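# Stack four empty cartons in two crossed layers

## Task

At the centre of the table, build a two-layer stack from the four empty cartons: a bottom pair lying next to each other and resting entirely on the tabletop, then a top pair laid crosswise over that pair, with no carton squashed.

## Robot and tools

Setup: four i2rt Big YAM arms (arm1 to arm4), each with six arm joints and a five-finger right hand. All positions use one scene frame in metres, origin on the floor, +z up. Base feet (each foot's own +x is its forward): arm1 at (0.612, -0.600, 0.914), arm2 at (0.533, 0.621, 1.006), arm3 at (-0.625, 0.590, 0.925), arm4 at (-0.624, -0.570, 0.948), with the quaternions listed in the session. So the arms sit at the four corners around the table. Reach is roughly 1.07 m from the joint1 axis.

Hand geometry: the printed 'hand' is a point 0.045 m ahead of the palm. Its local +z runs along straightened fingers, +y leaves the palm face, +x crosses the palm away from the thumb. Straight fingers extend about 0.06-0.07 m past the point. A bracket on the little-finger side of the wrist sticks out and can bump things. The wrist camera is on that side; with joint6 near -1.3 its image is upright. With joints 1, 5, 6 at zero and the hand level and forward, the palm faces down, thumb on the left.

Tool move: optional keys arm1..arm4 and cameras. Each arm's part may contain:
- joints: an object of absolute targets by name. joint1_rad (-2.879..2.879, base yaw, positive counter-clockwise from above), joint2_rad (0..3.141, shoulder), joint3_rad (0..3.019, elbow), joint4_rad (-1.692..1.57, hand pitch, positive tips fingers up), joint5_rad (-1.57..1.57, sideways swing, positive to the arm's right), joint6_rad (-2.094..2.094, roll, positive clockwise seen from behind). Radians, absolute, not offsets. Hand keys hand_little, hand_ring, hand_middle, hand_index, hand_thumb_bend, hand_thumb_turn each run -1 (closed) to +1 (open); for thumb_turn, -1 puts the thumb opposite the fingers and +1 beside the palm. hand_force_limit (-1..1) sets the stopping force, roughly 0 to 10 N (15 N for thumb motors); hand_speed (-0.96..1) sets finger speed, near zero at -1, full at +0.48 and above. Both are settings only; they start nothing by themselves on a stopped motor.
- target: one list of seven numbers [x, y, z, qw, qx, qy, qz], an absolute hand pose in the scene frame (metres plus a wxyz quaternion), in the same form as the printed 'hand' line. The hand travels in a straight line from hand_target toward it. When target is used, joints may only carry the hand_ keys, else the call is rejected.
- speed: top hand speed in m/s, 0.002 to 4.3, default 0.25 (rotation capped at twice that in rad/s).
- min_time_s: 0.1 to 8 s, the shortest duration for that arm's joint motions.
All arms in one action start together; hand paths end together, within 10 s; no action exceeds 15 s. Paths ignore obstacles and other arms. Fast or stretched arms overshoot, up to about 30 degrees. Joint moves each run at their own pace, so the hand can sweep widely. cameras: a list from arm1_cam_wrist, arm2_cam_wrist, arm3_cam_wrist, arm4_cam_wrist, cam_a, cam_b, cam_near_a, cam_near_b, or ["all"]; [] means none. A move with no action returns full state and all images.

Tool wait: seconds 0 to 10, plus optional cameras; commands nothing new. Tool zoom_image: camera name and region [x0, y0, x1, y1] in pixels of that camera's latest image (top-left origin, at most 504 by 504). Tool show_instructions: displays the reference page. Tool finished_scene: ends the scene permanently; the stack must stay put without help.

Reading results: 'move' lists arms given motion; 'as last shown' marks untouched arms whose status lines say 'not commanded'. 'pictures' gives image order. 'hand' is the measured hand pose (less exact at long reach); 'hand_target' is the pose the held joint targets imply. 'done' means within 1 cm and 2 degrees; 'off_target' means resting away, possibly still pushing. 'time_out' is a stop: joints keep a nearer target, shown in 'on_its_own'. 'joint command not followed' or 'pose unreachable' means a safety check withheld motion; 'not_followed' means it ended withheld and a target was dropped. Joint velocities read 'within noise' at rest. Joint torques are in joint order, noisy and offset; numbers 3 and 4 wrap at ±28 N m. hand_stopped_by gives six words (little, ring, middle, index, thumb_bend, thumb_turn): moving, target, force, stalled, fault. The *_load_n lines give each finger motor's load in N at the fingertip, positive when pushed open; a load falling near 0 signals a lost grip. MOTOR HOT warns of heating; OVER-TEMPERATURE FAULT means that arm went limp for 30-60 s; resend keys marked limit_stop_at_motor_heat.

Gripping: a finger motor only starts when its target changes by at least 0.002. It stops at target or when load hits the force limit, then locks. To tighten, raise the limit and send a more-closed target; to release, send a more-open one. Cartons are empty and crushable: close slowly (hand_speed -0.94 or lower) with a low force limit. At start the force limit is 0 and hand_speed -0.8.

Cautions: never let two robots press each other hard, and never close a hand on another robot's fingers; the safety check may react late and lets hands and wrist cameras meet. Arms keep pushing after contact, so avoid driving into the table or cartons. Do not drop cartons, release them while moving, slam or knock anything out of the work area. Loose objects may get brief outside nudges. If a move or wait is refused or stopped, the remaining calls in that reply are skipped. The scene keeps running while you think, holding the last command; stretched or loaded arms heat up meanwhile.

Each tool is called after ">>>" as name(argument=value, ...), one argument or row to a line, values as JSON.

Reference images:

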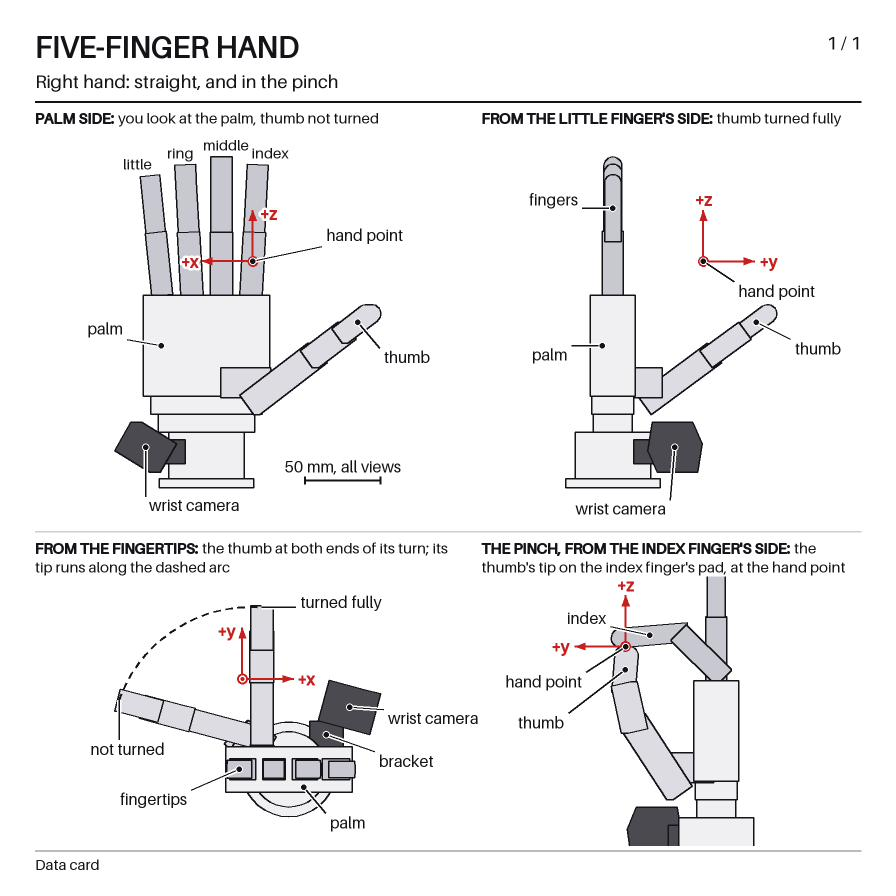

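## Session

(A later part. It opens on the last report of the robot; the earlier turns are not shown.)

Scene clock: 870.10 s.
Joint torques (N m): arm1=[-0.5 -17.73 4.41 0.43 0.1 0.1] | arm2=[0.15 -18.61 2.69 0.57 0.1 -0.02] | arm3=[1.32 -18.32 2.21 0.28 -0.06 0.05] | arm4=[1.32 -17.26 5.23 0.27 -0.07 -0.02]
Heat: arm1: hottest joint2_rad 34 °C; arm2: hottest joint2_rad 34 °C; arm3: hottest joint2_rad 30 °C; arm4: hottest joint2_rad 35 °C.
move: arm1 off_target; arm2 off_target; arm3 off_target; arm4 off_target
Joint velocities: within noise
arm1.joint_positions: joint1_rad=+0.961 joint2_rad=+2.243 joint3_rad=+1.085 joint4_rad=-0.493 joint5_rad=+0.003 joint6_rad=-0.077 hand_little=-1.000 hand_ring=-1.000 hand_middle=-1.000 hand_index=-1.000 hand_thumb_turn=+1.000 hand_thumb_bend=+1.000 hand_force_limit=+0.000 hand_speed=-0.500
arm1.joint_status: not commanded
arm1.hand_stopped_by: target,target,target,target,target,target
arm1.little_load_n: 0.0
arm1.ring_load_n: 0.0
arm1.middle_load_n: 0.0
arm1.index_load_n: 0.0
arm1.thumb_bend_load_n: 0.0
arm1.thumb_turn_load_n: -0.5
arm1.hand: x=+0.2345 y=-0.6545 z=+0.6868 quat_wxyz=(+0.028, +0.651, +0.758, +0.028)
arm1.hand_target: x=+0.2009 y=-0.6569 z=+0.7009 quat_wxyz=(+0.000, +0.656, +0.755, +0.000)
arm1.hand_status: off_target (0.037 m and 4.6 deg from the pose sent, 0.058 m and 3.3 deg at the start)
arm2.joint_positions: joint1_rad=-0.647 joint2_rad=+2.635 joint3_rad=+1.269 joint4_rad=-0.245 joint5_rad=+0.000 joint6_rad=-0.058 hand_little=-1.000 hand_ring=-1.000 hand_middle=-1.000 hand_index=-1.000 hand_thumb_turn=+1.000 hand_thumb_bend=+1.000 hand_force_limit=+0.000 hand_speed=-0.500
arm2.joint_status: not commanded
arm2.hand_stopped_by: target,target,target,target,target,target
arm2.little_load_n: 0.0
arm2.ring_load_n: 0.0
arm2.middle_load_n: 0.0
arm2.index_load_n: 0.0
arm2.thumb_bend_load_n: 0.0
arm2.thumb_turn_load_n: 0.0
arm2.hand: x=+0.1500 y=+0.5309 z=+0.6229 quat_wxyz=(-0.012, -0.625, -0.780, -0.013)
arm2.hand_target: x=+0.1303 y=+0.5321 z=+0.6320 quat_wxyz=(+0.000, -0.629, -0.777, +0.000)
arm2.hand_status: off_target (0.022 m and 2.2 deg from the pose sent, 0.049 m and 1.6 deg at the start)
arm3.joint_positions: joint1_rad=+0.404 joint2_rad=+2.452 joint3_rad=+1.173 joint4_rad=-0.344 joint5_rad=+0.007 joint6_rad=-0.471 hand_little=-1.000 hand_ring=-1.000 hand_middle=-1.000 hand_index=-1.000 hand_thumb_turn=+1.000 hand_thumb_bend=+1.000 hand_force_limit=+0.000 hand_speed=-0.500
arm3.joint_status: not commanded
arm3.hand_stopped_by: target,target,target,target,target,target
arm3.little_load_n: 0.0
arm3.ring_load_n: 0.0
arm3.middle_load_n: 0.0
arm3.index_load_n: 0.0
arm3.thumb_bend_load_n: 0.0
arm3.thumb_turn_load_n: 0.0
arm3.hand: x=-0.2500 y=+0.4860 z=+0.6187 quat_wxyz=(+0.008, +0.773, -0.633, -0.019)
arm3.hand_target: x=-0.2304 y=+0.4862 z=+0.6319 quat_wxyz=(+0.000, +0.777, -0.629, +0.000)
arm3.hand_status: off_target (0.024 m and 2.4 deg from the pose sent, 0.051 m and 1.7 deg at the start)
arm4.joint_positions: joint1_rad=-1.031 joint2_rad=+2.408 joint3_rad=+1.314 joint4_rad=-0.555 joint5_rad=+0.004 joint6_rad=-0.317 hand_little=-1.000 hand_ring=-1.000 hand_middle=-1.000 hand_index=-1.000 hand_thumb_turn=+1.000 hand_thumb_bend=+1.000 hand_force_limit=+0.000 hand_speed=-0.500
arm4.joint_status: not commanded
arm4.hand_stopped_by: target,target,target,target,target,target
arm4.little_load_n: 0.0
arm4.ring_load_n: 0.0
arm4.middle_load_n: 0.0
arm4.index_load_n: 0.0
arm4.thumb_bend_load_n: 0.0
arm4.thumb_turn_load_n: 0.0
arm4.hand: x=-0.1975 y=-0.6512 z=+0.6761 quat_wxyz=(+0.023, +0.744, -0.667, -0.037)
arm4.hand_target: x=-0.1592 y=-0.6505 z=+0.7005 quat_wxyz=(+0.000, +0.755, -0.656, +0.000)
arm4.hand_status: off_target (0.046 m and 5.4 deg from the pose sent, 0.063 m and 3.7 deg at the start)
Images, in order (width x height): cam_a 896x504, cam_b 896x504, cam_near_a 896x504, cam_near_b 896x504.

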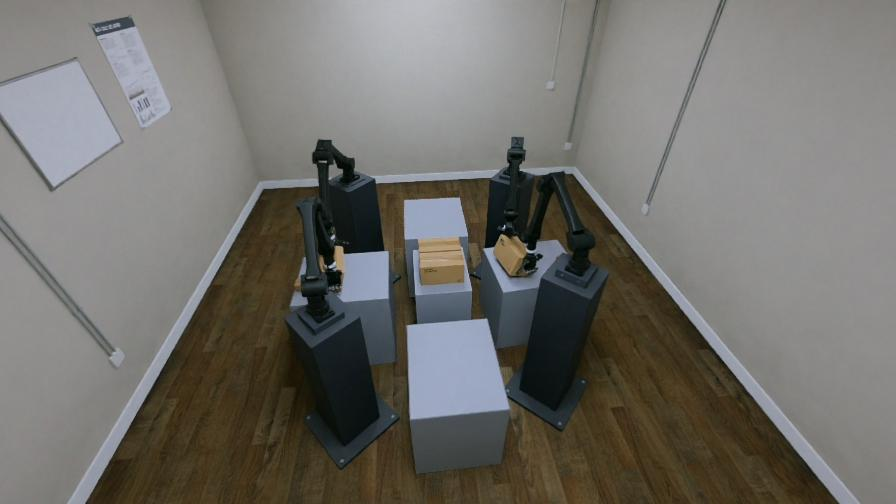

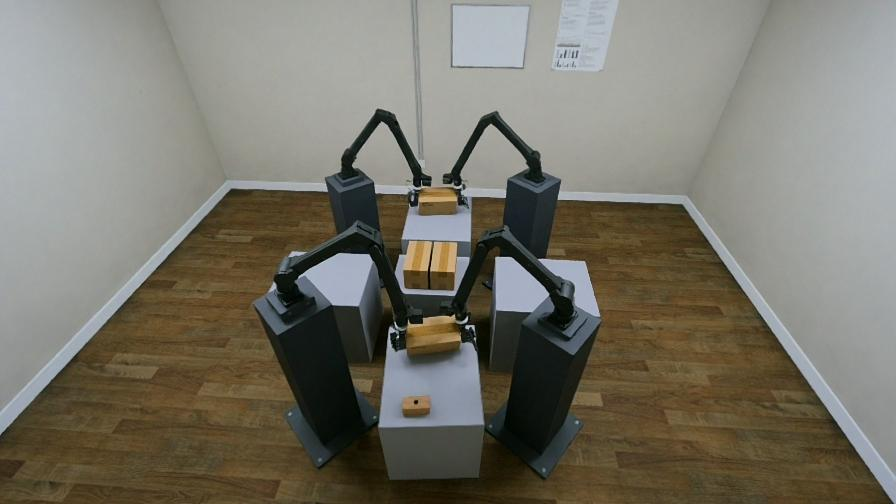

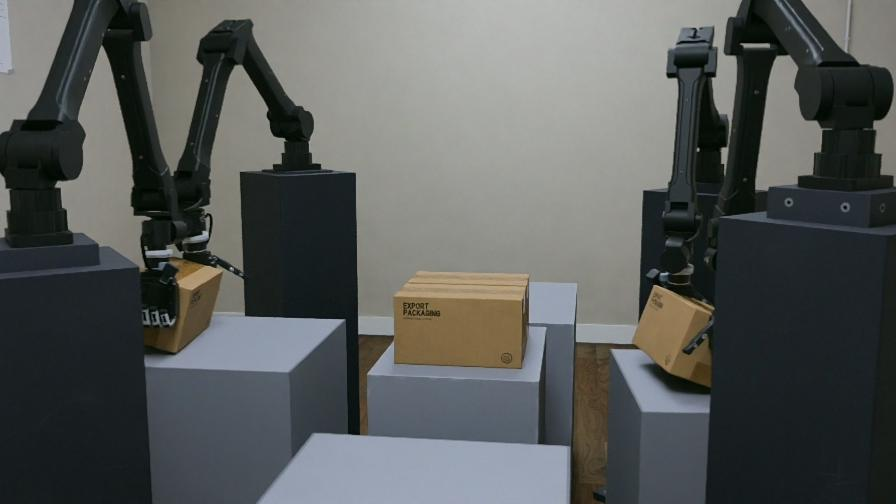

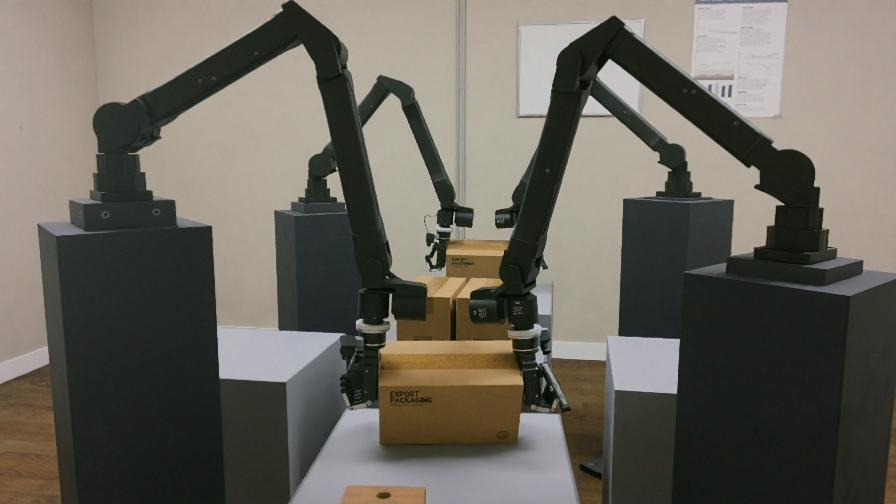

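>>> move(
  arm1={"target": [0.200, -0.657, 0.650, 0, 0.6561, 0.7547, 0], "speed": 0.04},
  arm4={"target": [-0.158, -0.651, 0.650, 0, 0.7547, -0.6561, 0], "speed": 0.04},
  arm2={"target": [0.130, 0.532, 0.580, 0, 0.6293, 0.7771, 0], "speed": 0.04},
  arm3={"target": [-0.230, 0.486, 0.580, 0, 0.7771, -0.6293, 0], "speed": 0.04},
)

>>> move(
  arm1={"target": [0.250, -0.652, 0.660, 0, 0.6561, 0.7547, 0], "speed": 0.1},
  arm4={"target": [-0.205, -0.656, 0.660, 0, 0.7547, -0.6561, 0], "speed": 0.1},
  arm2={"target": [0.168, 0.538, 0.590, 0, 0.6293, 0.7771, 0], "speed": 0.1},
  arm3={"target": [-0.268, 0.480, 0.590, 0, 0.7771, -0.6293, 0], "speed": 0.1},
  cameras=["cam_a", "cam_b", "cam_near_a", "cam_near_b"],
)

>>> zoom_image(
  camera="cam_near_a",
  region=[120, 220, 260, 380],
)

>>> zoom_image(
  camera="cam_near_a",
  region=[630, 220, 750, 400],
)

>>> zoom_image(
  camera="cam_b",
  region=[395, 175, 480, 235],
)

>>> zoom_image(
  camera="cam_b",
  region=[380, 300, 490, 380],
)

>>> zoom_image(
  camera="cam_near_b",
  region=[290, 230, 630, 490],
)

Scene clock: 907.90 s.
Joint torques (N m): arm1=[-0.5 -14.1 5.33 0.98 0.16 0.1] | arm2=[0.15 -15.91 4.46 1.2 0.1 0.02] | arm3=[1.67 -13.1 4.36 1.61 -0.4 -0.03] | arm4=[0.91 -13.45 7.09 0.99 -0.13 0]
Heat: arm1: hottest joint2_rad 34 °C; arm2: hottest joint2_rad 38 °C; arm3: hottest joint2_rad 29 °C; arm4: hottest joint2_rad 36 °C.
move: arm1 off_target; arm2 off_target; arm3 off_target; arm4 off_target
Joint velocities: within noise
arm1.joint_positions: joint1_rad=+0.961 joint2_rad=+2.317 joint3_rad=+1.102 joint4_rad=-0.422 joint5_rad=+0.001 joint6_rad=-0.077 hand_little=-1.000 hand_ring=-1.000 hand_middle=-1.000 hand_index=-1.000 hand_thumb_turn=+1.000 hand_thumb_bend=+1.000 hand_force_limit=+0.000 hand_speed=-0.500
arm1.joint_status: not commanded
arm1.hand_stopped_by: target,target,target,target,target,target
arm1.little_load_n: 0.0
arm1.ring_load_n: 0.0
arm1.middle_load_n: 0.0
arm1.index_load_n: 0.5
arm1.thumb_bend_load_n: 0.0
arm1.thumb_turn_load_n: 0.0
arm1.hand: x=+0.2333 y=-0.6550 z=+0.6555 quat_wxyz=(+0.024, +0.651, +0.759, +0.023)
arm1.hand_target: x=+0.2006 y=-0.6568 z=+0.6520 quat_wxyz=(+0.000, +0.656, +0.755, +0.000)
arm1.hand_status: off_target (0.034 m and 3.8 deg from the pose sent, 0.050 m and 4.5 deg at the start)
arm2.joint_positions: joint1_rad=-0.647 joint2_rad=+2.725 joint3_rad=+1.338 joint4_rad=-0.223 joint5_rad=+0.000 joint6_rad=-0.061 hand_little=-1.000 hand_ring=-1.000 hand_middle=-1.000 hand_index=-1.000 hand_thumb_turn=+1.000 hand_thumb_bend=+1.000 hand_force_limit=+0.000 hand_speed=-0.500
arm2.joint_status: not commanded
arm2.hand_stopped_by: target,target,target,target,target,target
arm2.little_load_n: 0.0
arm2.ring_load_n: 0.0
arm2.middle_load_n: 0.0
arm2.index_load_n: 0.0
arm2.thumb_bend_load_n: 0.0
arm2.thumb_turn_load_n: 0.0
arm2.hand: x=+0.1478 y=+0.5307 z=+0.5882 quat_wxyz=(-0.012, -0.624, -0.781, -0.013)
arm2.hand_target: x=+0.1303 y=+0.5321 z=+0.5808 quat_wxyz=(+0.000, -0.629, -0.777, +0.000)
arm2.hand_status: off_target (0.020 m and 2.2 deg from the pose sent, 0.047 m and 2.2 deg at the start)
arm3.joint_positions: joint1_rad=+0.399 joint2_rad=+2.514 joint3_rad=+1.204 joint4_rad=-0.311 joint5_rad=+0.016 joint6_rad=-0.464 hand_little=-1.000 hand_ring=-1.000 hand_middle=-1.000 hand_index=-1.000 hand_thumb_turn=+1.000 hand_thumb_bend=+1.000 hand_force_limit=+0.000 hand_speed=-0.500
arm3.joint_status: not commanded
arm3.hand_stopped_by: target,target,target,target,target,target
arm3.little_load_n: 0.0
arm3.ring_load_n: 0.5
arm3.middle_load_n: 0.0
arm3.index_load_n: 0.0
arm3.thumb_bend_load_n: 0.0
arm3.thumb_turn_load_n: 0.0
arm3.hand: x=-0.2502 y=+0.4828 z=+0.5941 quat_wxyz=(+0.012, +0.770, -0.638, -0.016)
arm3.hand_target: x=-0.2306 y=+0.4862 z=+0.5813 quat_wxyz=(+0.000, +0.777, -0.629, +0.000)
arm3.hand_status: off_target (0.025 m and 2.6 deg from the pose sent, 0.044 m and 2.4 deg at the start)
arm4.joint_positions: joint1_rad=-1.031 joint2_rad=+2.461 joint3_rad=+1.329 joint4_rad=-0.509 joint5_rad=+0.006 joint6_rad=-0.316 hand_little=-1.000 hand_ring=-1.000 hand_middle=-1.000 hand_index=-1.000 hand_thumb_turn=+1.000 hand_thumb_bend=+1.000 hand_force_limit=+0.000 hand_speed=-0.500
arm4.joint_status: not commanded
arm4.hand_stopped_by: target,target,target,target,target,target
arm4.little_load_n: 0.0
arm4.ring_load_n: 0.0
arm4.middle_load_n: 0.0
arm4.index_load_n: 0.0
arm4.thumb_bend_load_n: 0.0
arm4.thumb_turn_load_n: 0.0
arm4.hand: x=-0.1981 y=-0.6514 z=+0.6514 quat_wxyz=(+0.022, +0.744, -0.668, -0.033)
arm4.hand_target: x=-0.1590 y=-0.6505 z=+0.6524 quat_wxyz=(+0.000, +0.755, -0.656, +0.000)
arm4.hand_status: off_target (0.040 m and 4.9 deg from the pose sent, 0.047 m and 5.3 deg at the start)
pictures: none

Scene clock: 909.10 s.
Joint torques (N m): arm1=[-0.79 -15.03 1.63 0.34 0.18 0.07] | arm2=[0.15 -17.08 0.99 0.77 0.1 0.02] | arm3=[-0.15 -16.09 1.05 0.77 -0.13 -0.09] | arm4=[-1.08 -15.03 2.76 0.42 -0.03 0.04]
Heat: arm1: hottest joint2_rad 34 °C; arm2: hottest joint2_rad 37 °C; arm3: hottest joint2_rad 29 °C; arm4: hottest joint2_rad 36 °C.
move: arm1 done; arm2 done; arm3 off_target; arm4 off_target
Joint velocities: within noise
arm1.joint_positions: joint1_rad=+0.961 joint2_rad=+2.272 joint3_rad=+0.990 joint4_rad=-0.308 joint5_rad=+0.001 joint6_rad=-0.077 hand_little=-1.000 hand_ring=-1.000 hand_middle=-1.000 hand_index=-1.000 hand_thumb_turn=+1.000 hand_thumb_bend=+1.000 hand_force_limit=+0.000 hand_speed=-0.500
arm1.joint_status: not commanded
arm1.hand_stopped_by: target,target,target,target,target,target
arm1.little_load_n: 0.0
arm1.ring_load_n: 0.0
arm1.middle_load_n: 0.0
arm1.index_load_n: 0.0
arm1.thumb_bend_load_n: 0.0
arm1.thumb_turn_load_n: 0.0
arm1.hand: x=+0.2559 y=-0.6533 z=+0.6573 quat_wxyz=(+0.007, +0.651, +0.759, +0.006)
arm1.hand_target: x=+0.2499 y=-0.6520 z=+0.6601 quat_wxyz=(+0.000, +0.656, +0.755, +0.000)
arm1.hand_status: done (0.007 m and 1.3 deg from the pose sent, 0.017 m and 3.8 deg at the start)
arm2.joint_positions: joint1_rad=-0.647 joint2_rad=+2.712 joint3_rad=+1.239 joint4_rad=-0.119 joint5_rad=+0.000 joint6_rad=-0.062 hand_little=-1.000 hand_ring=-1.000 hand_middle=-1.000 hand_index=-1.000 hand_thumb_turn=+1.000 hand_thumb_bend=+1.000 hand_force_limit=+0.000 hand_speed=-0.500
arm2.joint_status: not commanded
arm2.hand_stopped_by: target,target,target,target,target,target
arm2.little_load_n: 0.0
arm2.ring_load_n: 0.5
arm2.middle_load_n: 0.0
arm2.index_load_n: 0.0
arm2.thumb_bend_load_n: 0.0
arm2.thumb_turn_load_n: 0.0
arm2.hand: x=+0.1764 y=+0.5354 z=+0.5869 quat_wxyz=(-0.006, -0.624, -0.782, -0.006)
arm2.hand_target: x=+0.1680 y=+0.5380 z=+0.5900 quat_wxyz=(+0.000, -0.629, -0.777, +0.000)
arm2.hand_status: done (0.009 m and 1.3 deg from the pose sent, 0.022 m and 2.2 deg at the start)
arm3.joint_positions: joint1_rad=+0.388 joint2_rad=+2.516 joint3_rad=+1.124 joint4_rad=-0.217 joint5_rad=+0.010 joint6_rad=-0.494 hand_little=-1.000 hand_ring=-1.000 hand_middle=-1.000 hand_index=-1.000 hand_thumb_turn=+1.000 hand_thumb_bend=+1.000 hand_force_limit=+0.000 hand_speed=-0.500
arm3.joint_status: not commanded
arm3.hand_stopped_by: target,target,target,target,target,target
arm3.little_load_n: 0.0
arm3.ring_load_n: 0.0
arm3.middle_load_n: 0.0
arm3.index_load_n: 0.0
arm3.thumb_bend_load_n: -0.5
arm3.thumb_turn_load_n: 0.0
arm3.hand: x=-0.2770 y=+0.4855 z=+0.5856 quat_wxyz=(+0.006, +0.776, -0.631, -0.011)
arm3.hand_target: x=-0.2682 y=+0.4800 z=+0.5900 quat_wxyz=(+0.000, +0.777, -0.629, +0.000)
arm3.hand_status: off_target (0.011 m and 1.5 deg from the pose sent, 0.018 m and 2.6 deg at the start)
arm4.joint_positions: joint1_rad=-1.031 joint2_rad=+2.428 joint3_rad=+1.228 joint4_rad=-0.402 joint5_rad=+0.003 joint6_rad=-0.351 hand_little=-1.000 hand_ring=-1.000 hand_middle=-1.000 hand_index=-1.000 hand_thumb_turn=+1.000 hand_thumb_bend=+1.000 hand_force_limit=+0.000 hand_speed=-0.500
arm4.joint_status: not commanded
arm4.hand_stopped_by: target,target,target,target,target,target
arm4.little_load_n: 0.0
arm4.ring_load_n: 0.0
arm4.middle_load_n: 0.0
arm4.index_load_n: 0.0
arm4.thumb_bend_load_n: -0.5
arm4.thumb_turn_load_n: 0.0
arm4.hand: x=-0.2180 y=-0.6490 z=+0.6495 quat_wxyz=(+0.011, +0.755, -0.655, -0.017)
arm4.hand_target: x=-0.2053 y=-0.6560 z=+0.6600 quat_wxyz=(+0.000, +0.755, -0.656, +0.000)
arm4.hand_status: off_target (0.018 m and 2.3 deg from the pose sent, 0.012 m and 4.9 deg at the start)
Images, in order (width x height): cam_a 896x504, cam_b 896x504, cam_near_a 896x504, cam_near_b 896x504.

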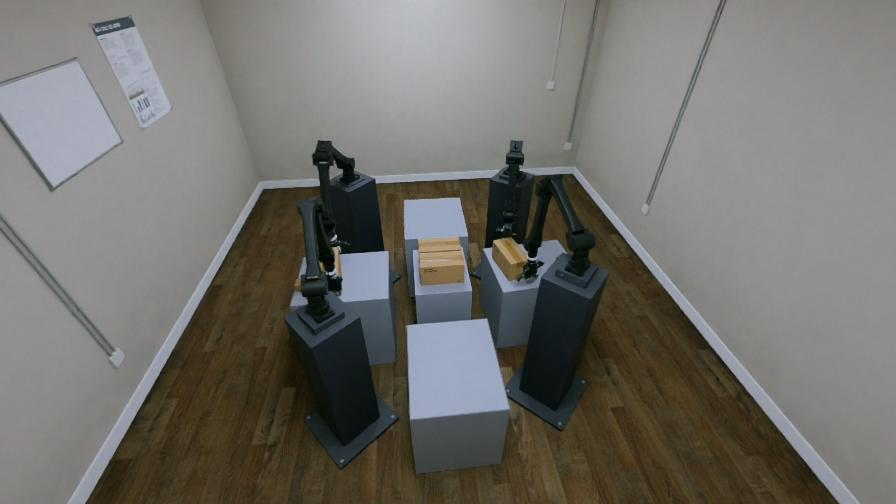

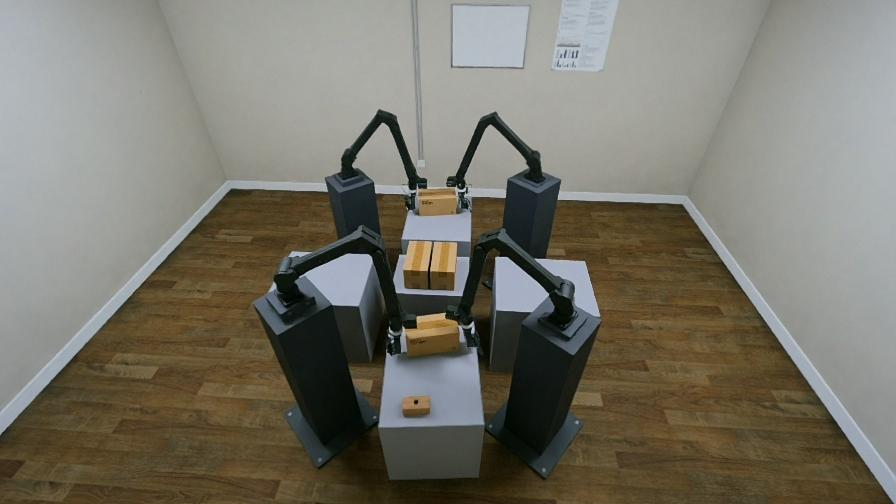

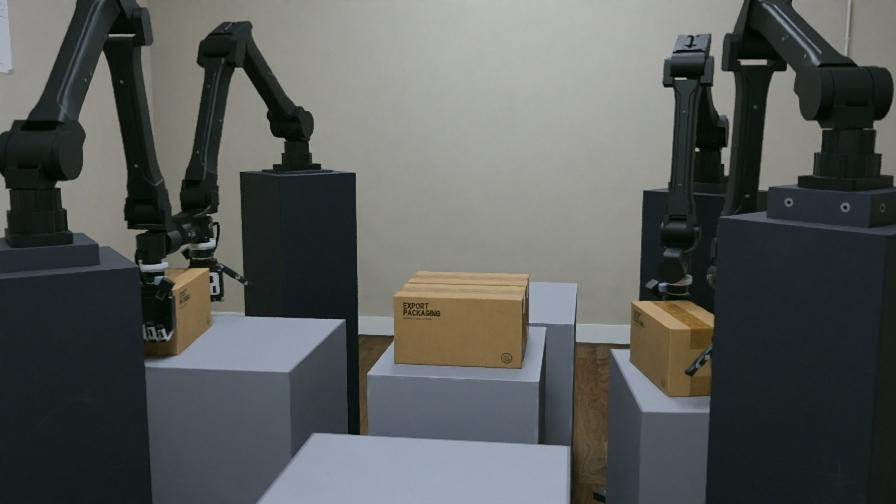

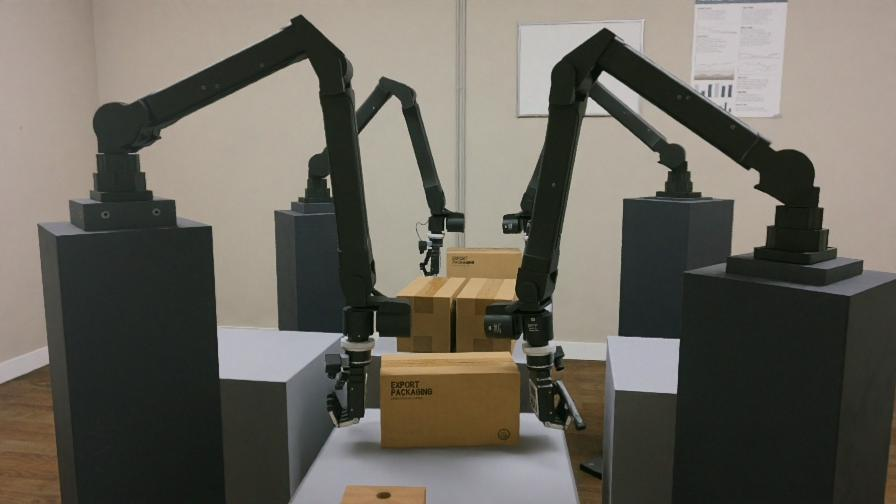

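Scaled by 3.150.

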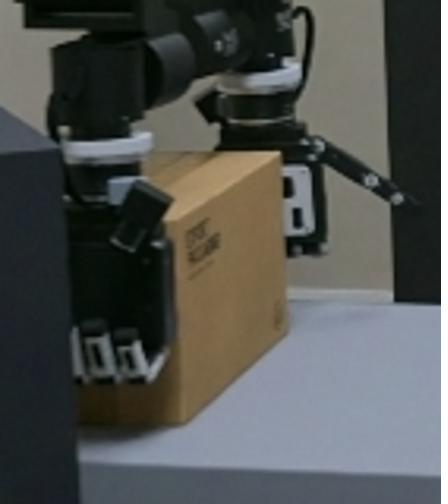

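Scaled by 2.800.

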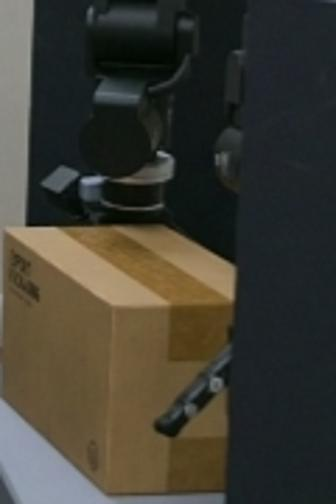

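Scaled by 5.929.

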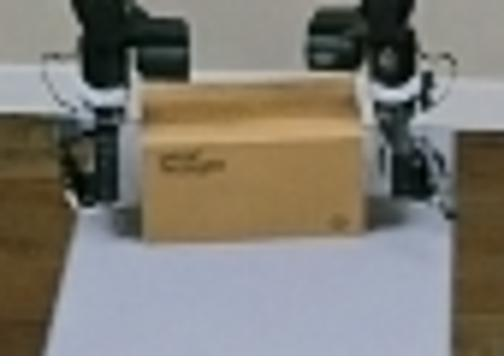

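Scaled by 4.582.

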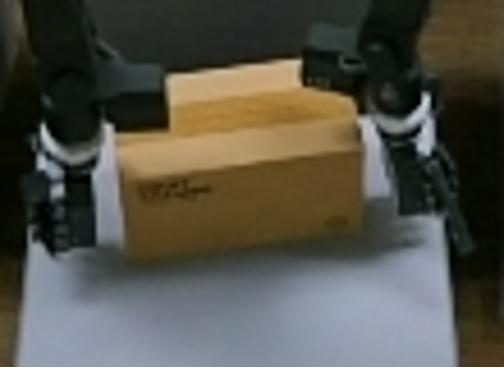

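Scaled by 1.482.

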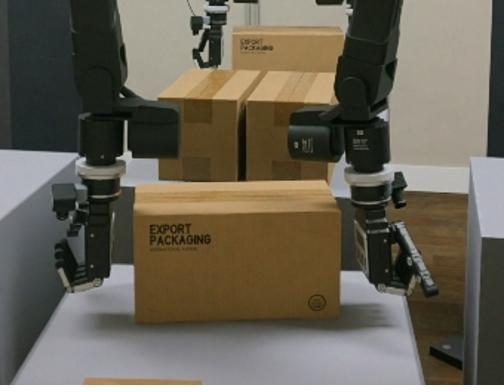

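>>> move(
  arm1={"target": [0.250, -0.683, 0.682, 0, 0.6561, 0.7547, 0], "speed": 0.1},
  arm4={"target": [-0.205, -0.680, 0.684, 0, 0.7547, -0.6561, 0], "speed": 0.1},
  arm2={"target": [0.168, 0.490, 0.613, 0, 0.6293, 0.7771, 0], "speed": 0.1},
  arm3={"target": [-0.265, 0.438, 0.613, 0, 0.7771, -0.6293, 0], "speed": 0.1},
  cameras=["cam_b", "cam_near_a", "cam_near_b"],
)

>>> zoom_image(
  camera="cam_near_a",
  region=[100, 220, 240, 380],
)

>>> zoom_image(
  camera="cam_near_a",
  region=[610, 220, 730, 400],
)

>>> zoom_image(
  camera="cam_b",
  region=[395, 175, 480, 235],
)

>>> zoom_image(
  camera="cam_b",
  region=[380, 300, 490, 380],
)

Scene clock: 952.50 s.
Joint torques (N m): arm1=[-0.38 -14.92 1.74 -0.27 0.11 0.13] | arm2=[0.97 -16.91 1.07 0.28 0.08 0.08] | arm3=[0.38 -16.85 2.17 0.01 -0.09 -0.09] | arm4=[-0.91 -14.8 2.95 -0.53 -0.03 0.06]
Heat: arm1: hottest joint2_rad 34 °C; arm2: hottest joint2_rad 35 °C; arm3: hottest joint2_rad 31 °C; arm4: hottest joint2_rad 38 °C.
move: arm1 done; arm2 done; arm3 off_target; arm4 off_target
Joint velocities: within noise
arm1.joint_positions: joint1_rad=+1.024 joint2_rad=+2.215 joint3_rad=+0.986 joint4_rad=-0.337 joint5_rad=+0.001 joint6_rad=-0.010 hand_little=-1.000 hand_ring=-1.000 hand_middle=-1.000 hand_index=-1.000 hand_thumb_turn=+1.000 hand_thumb_bend=+1.000 hand_force_limit=+0.000 hand_speed=-0.500
arm1.joint_status: not commanded
arm1.hand_stopped_by: target,target,target,target,target,target
arm1.little_load_n: 0.0
arm1.ring_load_n: 0.0
arm1.middle_load_n: 0.0
arm1.index_load_n: 0.0
arm1.thumb_bend_load_n: 0.0
arm1.thumb_turn_load_n: 0.0
arm1.hand: x=+0.2475 y=-0.6815 z=+0.6786 quat_wxyz=(-0.001, +0.652, +0.758, -0.003)
arm1.hand_target: x=+0.2500 y=-0.6829 z=+0.6819 quat_wxyz=(+0.000, +0.656, +0.755, +0.000)
arm1.hand_status: done (0.004 m and 0.7 deg from the pose sent, 0.039 m and 1.3 deg at the start)
arm2.joint_positions: joint1_rad=-0.552 joint2_rad=+2.651 joint3_rad=+1.230 joint4_rad=-0.147 joint5_rad=+0.000 joint6_rad=+0.039 hand_little=-1.000 hand_ring=-1.000 hand_middle=-1.000 hand_index=-1.000 hand_thumb_turn=+1.000 hand_thumb_bend=+1.000 hand_force_limit=+0.000 hand_speed=-0.500
arm2.joint_status: not commanded
arm2.hand_stopped_by: target,target,target,target,target,target
arm2.little_load_n: 0.0
arm2.ring_load_n: 0.0
arm2.middle_load_n: 0.0
arm2.index_load_n: 0.0
arm2.thumb_bend_load_n: 0.0
arm2.thumb_turn_load_n: 0.0
arm2.hand: x=+0.1657 y=+0.4903 z=+0.6108 quat_wxyz=(+0.002, -0.626, -0.780, +0.003)
arm2.hand_target: x=+0.1680 y=+0.4900 z=+0.6130 quat_wxyz=(+0.000, -0.629, -0.777, +0.000)
arm2.hand_status: done (0.003 m and 0.6 deg from the pose sent, 0.053 m and 1.3 deg at the start)
arm3.joint_positions: joint1_rad=+0.297 joint2_rad=+2.471 joint3_rad=+1.134 joint4_rad=-0.267 joint5_rad=+0.010 joint6_rad=-0.580 hand_little=-1.000 hand_ring=-1.000 hand_middle=-1.000 hand_index=-1.000 hand_thumb_turn=+1.000 hand_thumb_bend=+1.000 hand_force_limit=+0.000 hand_speed=-0.500
arm3.joint_status: not commanded
arm3.hand_stopped_by: target,target,target,target,target,target
arm3.little_load_n: 0.0
arm3.ring_load_n: 0.0
arm3.middle_load_n: 0.0
arm3.index_load_n: 0.0
arm3.thumb_bend_load_n: 0.0
arm3.thumb_turn_load_n: 0.0
arm3.hand: x=-0.2775 y=+0.4441 z=+0.6047 quat_wxyz=(+0.004, +0.774, -0.633, -0.010)
arm3.hand_target: x=-0.2650 y=+0.4380 z=+0.6130 quat_wxyz=(+0.000, +0.777, -0.629, +0.000)
arm3.hand_status: off_target (0.016 m and 1.4 deg from the pose sent, 0.056 m and 1.5 deg at the start)
arm4.joint_positions: joint1_rad=-1.082 joint2_rad=+2.371 joint3_rad=+1.228 joint4_rad=-0.425 joint5_rad=+0.002 joint6_rad=-0.398 hand_little=-1.000 hand_ring=-1.000 hand_middle=-1.000 hand_index=-1.000 hand_thumb_turn=+1.000 hand_thumb_bend=+1.000 hand_force_limit=+0.000 hand_speed=-0.500
arm4.joint_status: not commanded
arm4.hand_stopped_by: target,target,target,target,target,target
arm4.little_load_n: 0.0
arm4.ring_load_n: 0.0
arm4.middle_load_n: 0.0
arm4.index_load_n: 0.0
arm4.thumb_bend_load_n: 0.0
arm4.thumb_turn_load_n: 0.0
arm4.hand: x=-0.2066 y=-0.6771 z=+0.6736 quat_wxyz=(+0.002, +0.754, -0.657, -0.002)
arm4.hand_target: x=-0.2052 y=-0.6799 z=+0.6837 quat_wxyz=(+0.000, +0.755, -0.656, +0.000)
arm4.hand_status: off_target (0.011 m and 0.4 deg from the pose sent, 0.048 m and 2.3 deg at the start)
Images, in order (width x height): cam_b 896x504, cam_near_a 896x504, cam_near_b 896x504.

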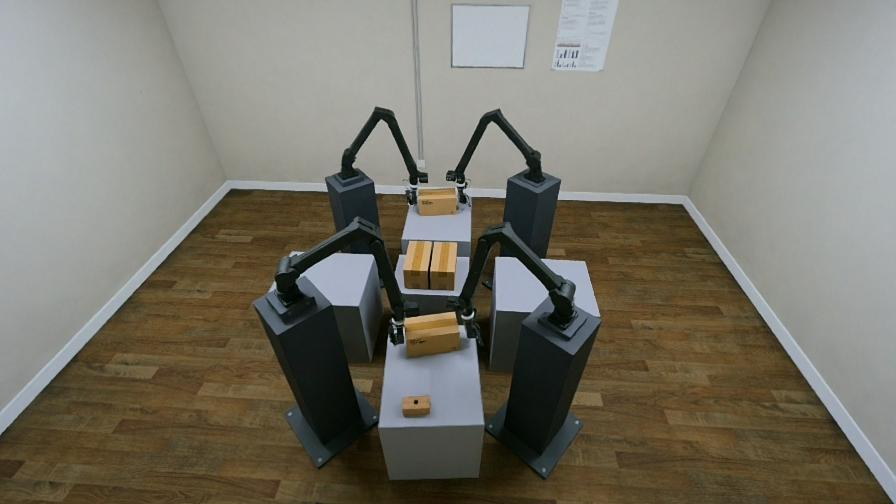

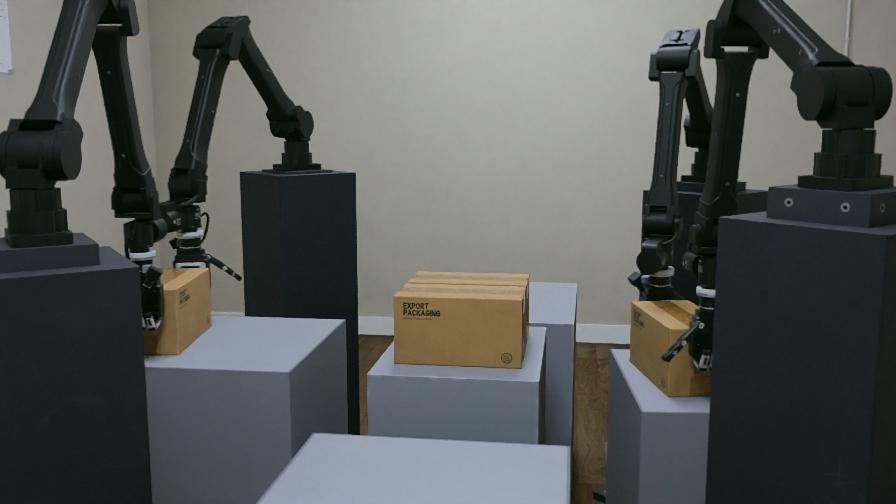

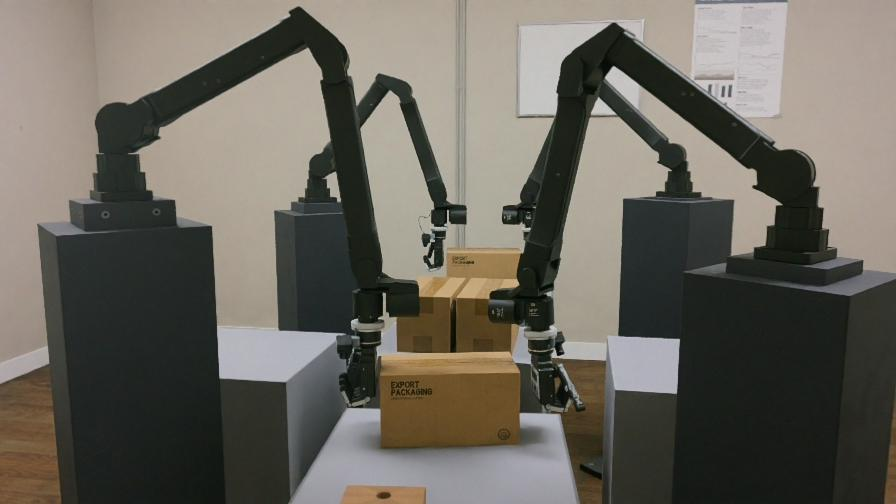

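Scaled by 3.150.

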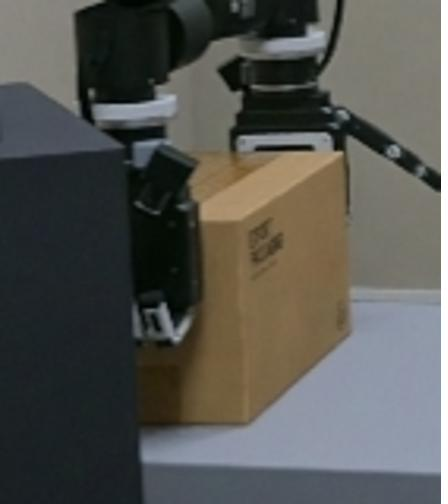

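Scaled by 2.800.

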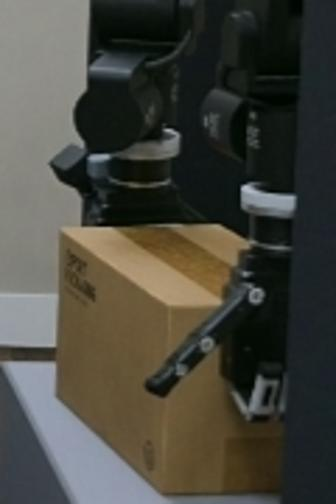

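Scaled by 5.929.

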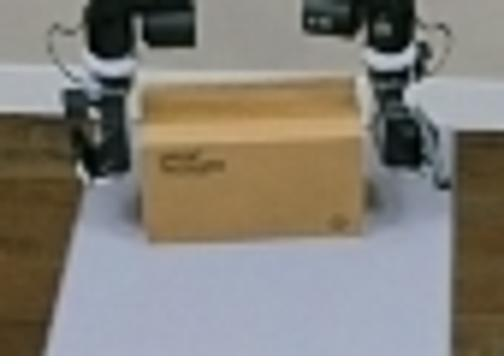

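Scaled by 4.582.

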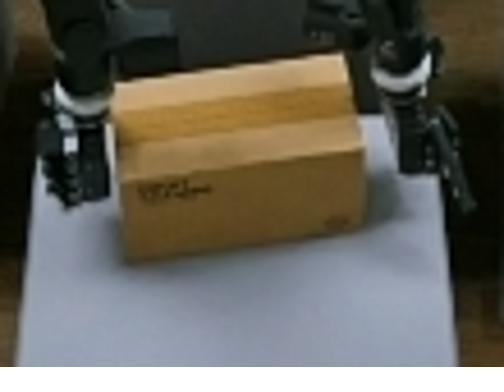

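>>> move(
  arm1={"target": [0.200, -0.678, 0.680, 0, 0.6561, 0.7547, 0], "speed": 0.06},
  arm4={"target": [-0.160, -0.672, 0.684, 0, 0.7547, -0.6561, 0], "speed": 0.06},
  arm2={"target": [0.130, 0.494, 0.612, 0, 0.6293, 0.7771, 0], "speed": 0.06},
  arm3={"target": [-0.230, 0.447, 0.613, 0, 0.7771, -0.6293, 0], "speed": 0.06},
)

>>> move(
  arm1={"target": [0.200, -0.678, 0.725, 0, 0.6561, 0.7547, 0], "speed": 0.05},
  arm4={"target": [-0.160, -0.672, 0.729, 0, 0.7547, -0.6561, 0], "speed": 0.05},
  arm2={"target": [0.130, 0.494, 0.657, 0, 0.6293, 0.7771, 0], "speed": 0.05},
  arm3={"target": [-0.230, 0.447, 0.658, 0, 0.7771, -0.6293, 0], "speed": 0.05},
  cameras=["cam_a", "cam_b", "cam_near_a", "cam_near_b"],
)

>>> zoom_image(
  camera="cam_near_a",
  region=[100, 220, 240, 380],
)

>>> zoom_image(
  camera="cam_near_a",
  region=[610, 220, 730, 400],
)

>>> zoom_image(
  camera="cam_near_b",
  region=[290, 230, 630, 490],
)

Scene clock: 973.27 s.
Joint torques (N m): arm1=[-1.55 -14.15 5.72 0.2 0.17 -0.01] | arm2=[0.15 -16.09 4.9 0.62 0.1 0.02] | arm3=[1.61 -15.62 4.23 0.35 -0.16 0.07] | arm4=[1.44 -13.16 7.95 0.08 -0.11 0.04]
Heat: arm1: hottest joint2_rad 34 °C; arm2: hottest joint2_rad 35 °C; arm3: hottest joint2_rad 30 °C; arm4: hottest joint2_rad 37 °C.
move: arm1 off_target; arm2 off_target; arm3 off_target; arm4 off_target
Joint velocities: within noise
arm1.joint_positions: joint1_rad=+1.017 joint2_rad=+2.250 joint3_rad=+1.086 joint4_rad=-0.451 joint5_rad=+0.001 joint6_rad=-0.021 hand_little=-1.000 hand_ring=-1.000 hand_middle=-1.000 hand_index=-1.000 hand_thumb_turn=+1.000 hand_thumb_bend=+1.000 hand_force_limit=+0.000 hand_speed=-0.500
arm1.joint_status: not commanded
arm1.hand_stopped_by: target,target,target,target,target,target
arm1.little_load_n: 0.0
arm1.ring_load_n: 0.0
arm1.middle_load_n: 0.0
arm1.index_load_n: 0.0
arm1.thumb_bend_load_n: 0.0
arm1.thumb_turn_load_n: 0.0
arm1.hand: x=+0.2285 y=-0.6805 z=+0.6811 quat_wxyz=(+0.015, +0.651, +0.759, +0.016)
arm1.hand_target: x=+0.2006 y=-0.6777 z=+0.6811 quat_wxyz=(+0.000, +0.656, +0.755, +0.000)
arm1.hand_status: off_target (0.029 m and 2.6 deg from the pose sent, 0.048 m and 0.7 deg at the start)
arm2.joint_positions: joint1_rad=-0.568 joint2_rad=+2.651 joint3_rad=+1.301 joint4_rad=-0.247 joint5_rad=+0.000 joint6_rad=+0.019 hand_little=-1.000 hand_ring=-1.000 hand_middle=-1.000 hand_index=-1.000 hand_thumb_turn=+1.000 hand_thumb_bend=+1.000 hand_force_limit=+0.000 hand_speed=-0.500
arm2.joint_status: not commanded
arm2.hand_stopped_by: target,target,target,target,target,target
arm2.little_load_n: 0.0
arm2.ring_load_n: 0.0
arm2.middle_load_n: 0.0
arm2.index_load_n: 0.0
arm2.thumb_bend_load_n: 0.0
arm2.thumb_turn_load_n: 0.0
arm2.hand: x=+0.1457 y=+0.4932 z=+0.6177 quat_wxyz=(-0.007, -0.625, -0.781, -0.009)
arm2.hand_target: x=+0.1303 y=+0.4942 z=+0.6126 quat_wxyz=(+0.000, -0.629, -0.777, +0.000)
arm2.hand_status: off_target (0.017 m and 1.4 deg from the pose sent, 0.036 m and 0.6 deg at the start)
arm3.joint_positions: joint1_rad=+0.322 joint2_rad=+2.472 joint3_rad=+1.205 joint4_rad=-0.346 joint5_rad=+0.011 joint6_rad=-0.550 hand_little=-1.000 hand_ring=-1.000 hand_middle=-1.000 hand_index=-1.000 hand_thumb_turn=+1.000 hand_thumb_bend=+1.000 hand_force_limit=+0.000 hand_speed=-0.500
arm3.joint_status: not commanded
arm3.hand_stopped_by: target,target,target,target,target,target
arm3.little_load_n: 0.0
arm3.ring_load_n: 0.0
arm3.middle_load_n: 0.0
arm3.index_load_n: 0.0
arm3.thumb_bend_load_n: -0.5
arm3.thumb_turn_load_n: 0.0
arm3.hand: x=-0.2514 y=+0.4463 z=+0.6124 quat_wxyz=(+0.006, +0.773, -0.635, -0.014)
arm3.hand_target: x=-0.2303 y=+0.4472 z=+0.6135 quat_wxyz=(+0.000, +0.777, -0.629, +0.000)
arm3.hand_status: off_target (0.021 m and 1.9 deg from the pose sent, 0.048 m and 1.4 deg at the start)
arm4.joint_positions: joint1_rad=-1.074 joint2_rad=+2.387 joint3_rad=+1.296 joint4_rad=-0.533 joint5_rad=+0.004 joint6_rad=-0.360 hand_little=-1.000 hand_ring=-1.000 hand_middle=-1.000 hand_index=-1.000 hand_thumb_turn=+1.000 hand_thumb_bend=+1.000 hand_force_limit=+0.000 hand_speed=-0.500
arm4.joint_status: not commanded
arm4.hand_stopped_by: target,target,target,target,target,target
arm4.little_load_n: 0.0
arm4.ring_load_n: 0.0
arm4.middle_load_n: 0.0
arm4.index_load_n: 0.0
arm4.thumb_bend_load_n: 0.0
arm4.thumb_turn_load_n: 0.0
arm4.hand: x=-0.1990 y=-0.6736 z=+0.6816 quat_wxyz=(+0.016, +0.744, -0.668, -0.026)
arm4.hand_target: x=-0.1611 y=-0.6714 z=+0.6859 quat_wxyz=(+0.000, +0.755, -0.656, +0.000)
arm4.hand_status: off_target (0.039 m and 4.0 deg from the pose sent, 0.048 m and 0.3 deg at the start)
pictures: none

Scene clock: 974.67 s.
Joint torques (N m): arm1=[-1.26 -17.44 4.45 0.4 0.13 0.03] | arm2=[0.21 -18.55 2.97 0.59 0.1 -0.01] | arm3=[1.2 -18.32 2.55 0.32 -0.17 0.06] | arm4=[0.73 -17.03 6.08 0.14 -0.08 0]
Heat: arm1: hottest joint2_rad 34 °C; arm2: hottest joint2_rad 35 °C; arm3: hottest joint2_rad 30 °C; arm4: hottest joint2_rad 37 °C.
move: arm1 off_target; arm2 off_target; arm3 off_target; arm4 off_target
Joint velocities: within noise
arm1.joint_positions: joint1_rad=+1.014 joint2_rad=+2.185 joint3_rad=+1.086 joint4_rad=-0.543 joint5_rad=+0.002 joint6_rad=-0.025 hand_little=-1.000 hand_ring=-1.000 hand_middle=-1.000 hand_index=-1.000 hand_thumb_turn=+1.000 hand_thumb_bend=+1.000 hand_force_limit=+0.000 hand_speed=-0.500
arm1.joint_status: not commanded
arm1.hand_stopped_by: target,target,target,target,target,target
arm1.little_load_n: 0.0
arm1.ring_load_n: 0.0
arm1.middle_load_n: 0.0
arm1.index_load_n: 0.0
arm1.thumb_bend_load_n: 0.0
arm1.thumb_turn_load_n: 0.0
arm1.hand: x=+0.2295 y=-0.6786 z=+0.7121 quat_wxyz=(+0.023, +0.650, +0.759, +0.026)
arm1.hand_target: x=+0.2005 y=-0.6778 z=+0.7257 quat_wxyz=(+0.000, +0.656, +0.755, +0.000)
arm1.hand_status: off_target (0.032 m and 4.1 deg from the pose sent, 0.052 m and 2.6 deg at the start)
arm2.joint_positions: joint1_rad=-0.568 joint2_rad=+2.575 joint3_rad=+1.255 joint4_rad=-0.288 joint5_rad=+0.000 joint6_rad=+0.019 hand_little=-1.000 hand_ring=-1.000 hand_middle=-1.000 hand_index=-1.000 hand_thumb_turn=+1.000 hand_thumb_bend=+1.000 hand_force_limit=+0.000 hand_speed=-0.500
arm2.joint_status: not commanded
arm2.hand_stopped_by: target,target,target,target,target,target
arm2.little_load_n: 0.0
arm2.ring_load_n: 0.0
arm2.middle_load_n: 0.0
arm2.index_load_n: 0.0
arm2.thumb_bend_load_n: 0.0
arm2.thumb_turn_load_n: 0.0
arm2.hand: x=+0.1476 y=+0.4937 z=+0.6484 quat_wxyz=(-0.010, -0.625, -0.781, -0.013)
arm2.hand_target: x=+0.1301 y=+0.4941 z=+0.6571 quat_wxyz=(+0.000, -0.629, -0.777, +0.000)
arm2.hand_status: off_target (0.020 m and 2.0 deg from the pose sent, 0.042 m and 1.4 deg at the start)
arm3.joint_positions: joint1_rad=+0.327 joint2_rad=+2.397 joint3_rad=+1.185 joint4_rad=-0.408 joint5_rad=+0.011 joint6_rad=-0.549 hand_little=-1.000 hand_ring=-1.000 hand_middle=-1.000 hand_index=-1.000 hand_thumb_turn=+1.000 hand_thumb_bend=+1.000 hand_force_limit=+0.000 hand_speed=-0.500
arm3.joint_status: not commanded
arm3.hand_stopped_by: target,target,target,target,target,target
arm3.little_load_n: 0.0
arm3.ring_load_n: 0.0
arm3.middle_load_n: 0.0
arm3.index_load_n: 0.0
arm3.thumb_bend_load_n: 0.0
arm3.thumb_turn_load_n: 0.0
arm3.hand: x=-0.2477 y=+0.4468 z=+0.6450 quat_wxyz=(+0.008, +0.774, -0.633, -0.017)
arm3.hand_target: x=-0.2301 y=+0.4471 z=+0.6579 quat_wxyz=(+0.000, +0.777, -0.629, +0.000)
arm3.hand_status: off_target (0.022 m and 2.2 deg from the pose sent, 0.050 m and 1.9 deg at the start)
arm4.joint_positions: joint1_rad=-1.065 joint2_rad=+2.344 joint3_rad=+1.296 joint4_rad=-0.605 joint5_rad=+0.004 joint6_rad=-0.358 hand_little=-1.000 hand_ring=-1.000 hand_middle=-1.000 hand_index=-1.000 hand_thumb_turn=+1.000 hand_thumb_bend=+1.000 hand_force_limit=+0.000 hand_speed=-0.500
arm4.joint_status: not commanded
arm4.hand_stopped_by: target,target,target,target,target,target
arm4.little_load_n: 0.0
arm4.ring_load_n: 0.0
arm4.middle_load_n: 0.0
arm4.index_load_n: 0.0
arm4.thumb_bend_load_n: 0.0
arm4.thumb_turn_load_n: 0.0
arm4.hand: x=-0.2004 y=-0.6690 z=+0.7053 quat_wxyz=(+0.023, +0.746, -0.665, -0.039)
arm4.hand_target: x=-0.1613 y=-0.6716 z=+0.7299 quat_wxyz=(+0.000, +0.755, -0.656, +0.000)
arm4.hand_status: off_target (0.047 m and 5.4 deg from the pose sent, 0.062 m and 4.0 deg at the start)
Images, in order (width x height): cam_a 896x504, cam_b 896x504, cam_near_a 896x504, cam_near_b 896x504.

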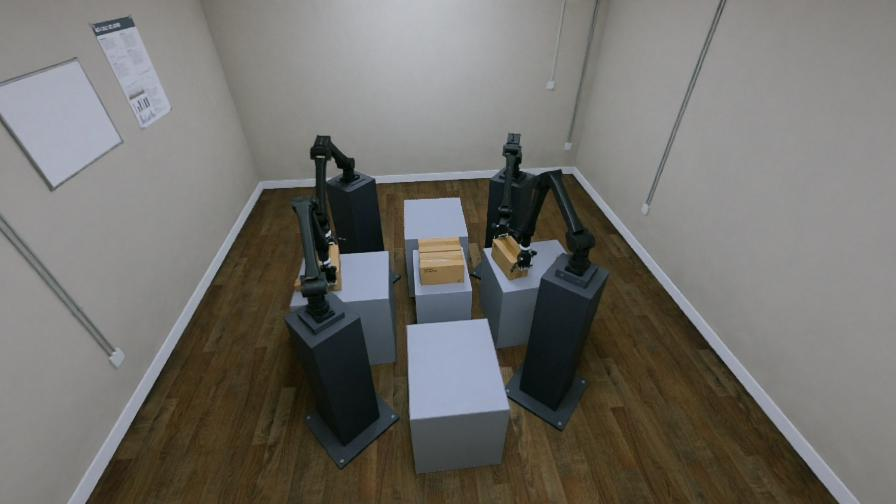

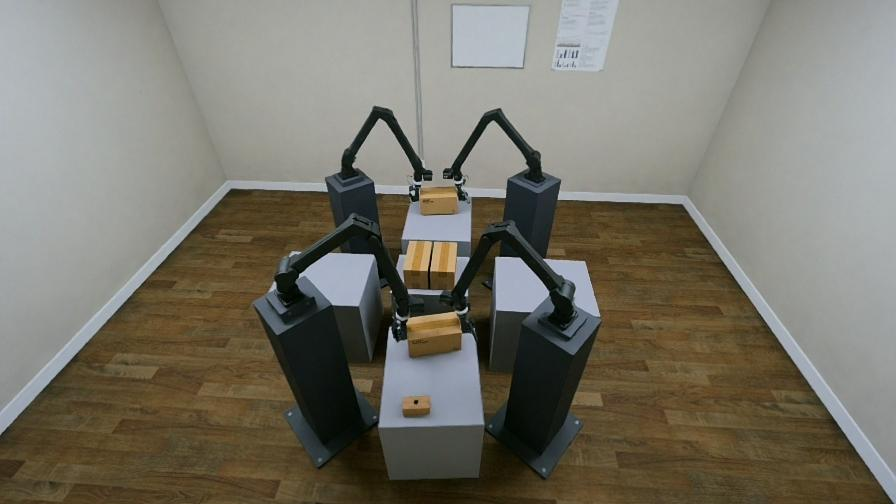

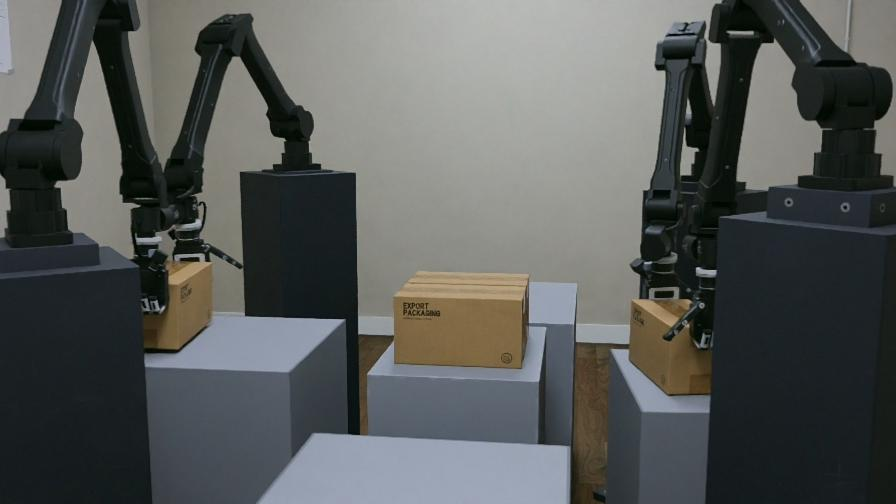

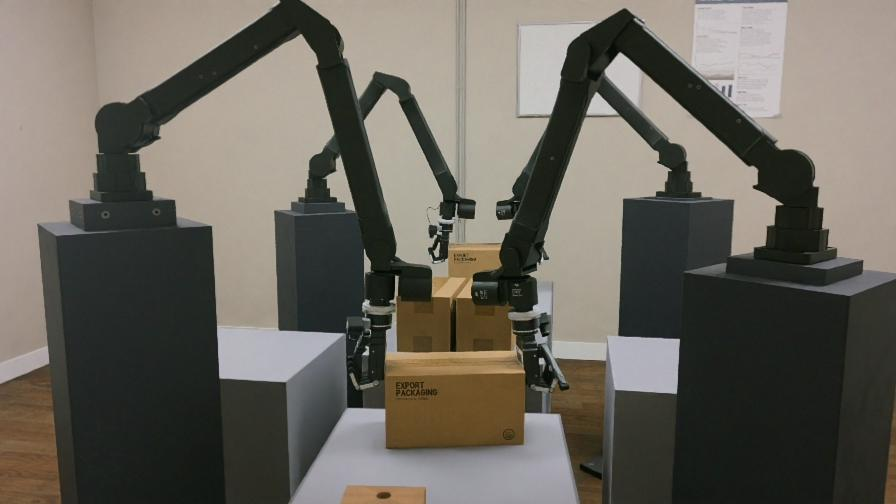

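Scaled by 3.150.

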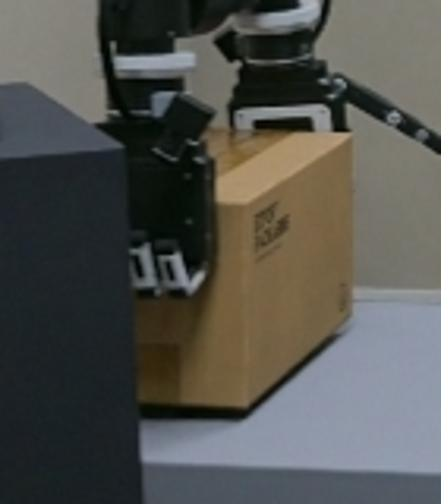

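Scaled by 2.800.

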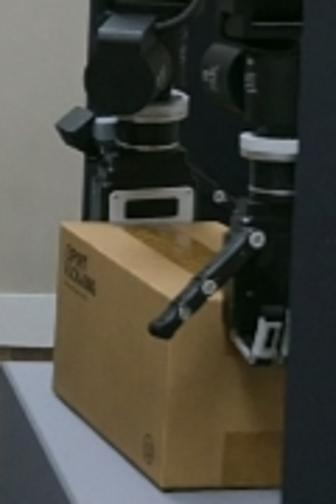

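Scaled by 1.482.

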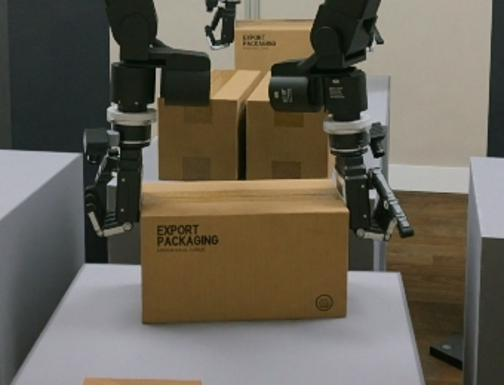

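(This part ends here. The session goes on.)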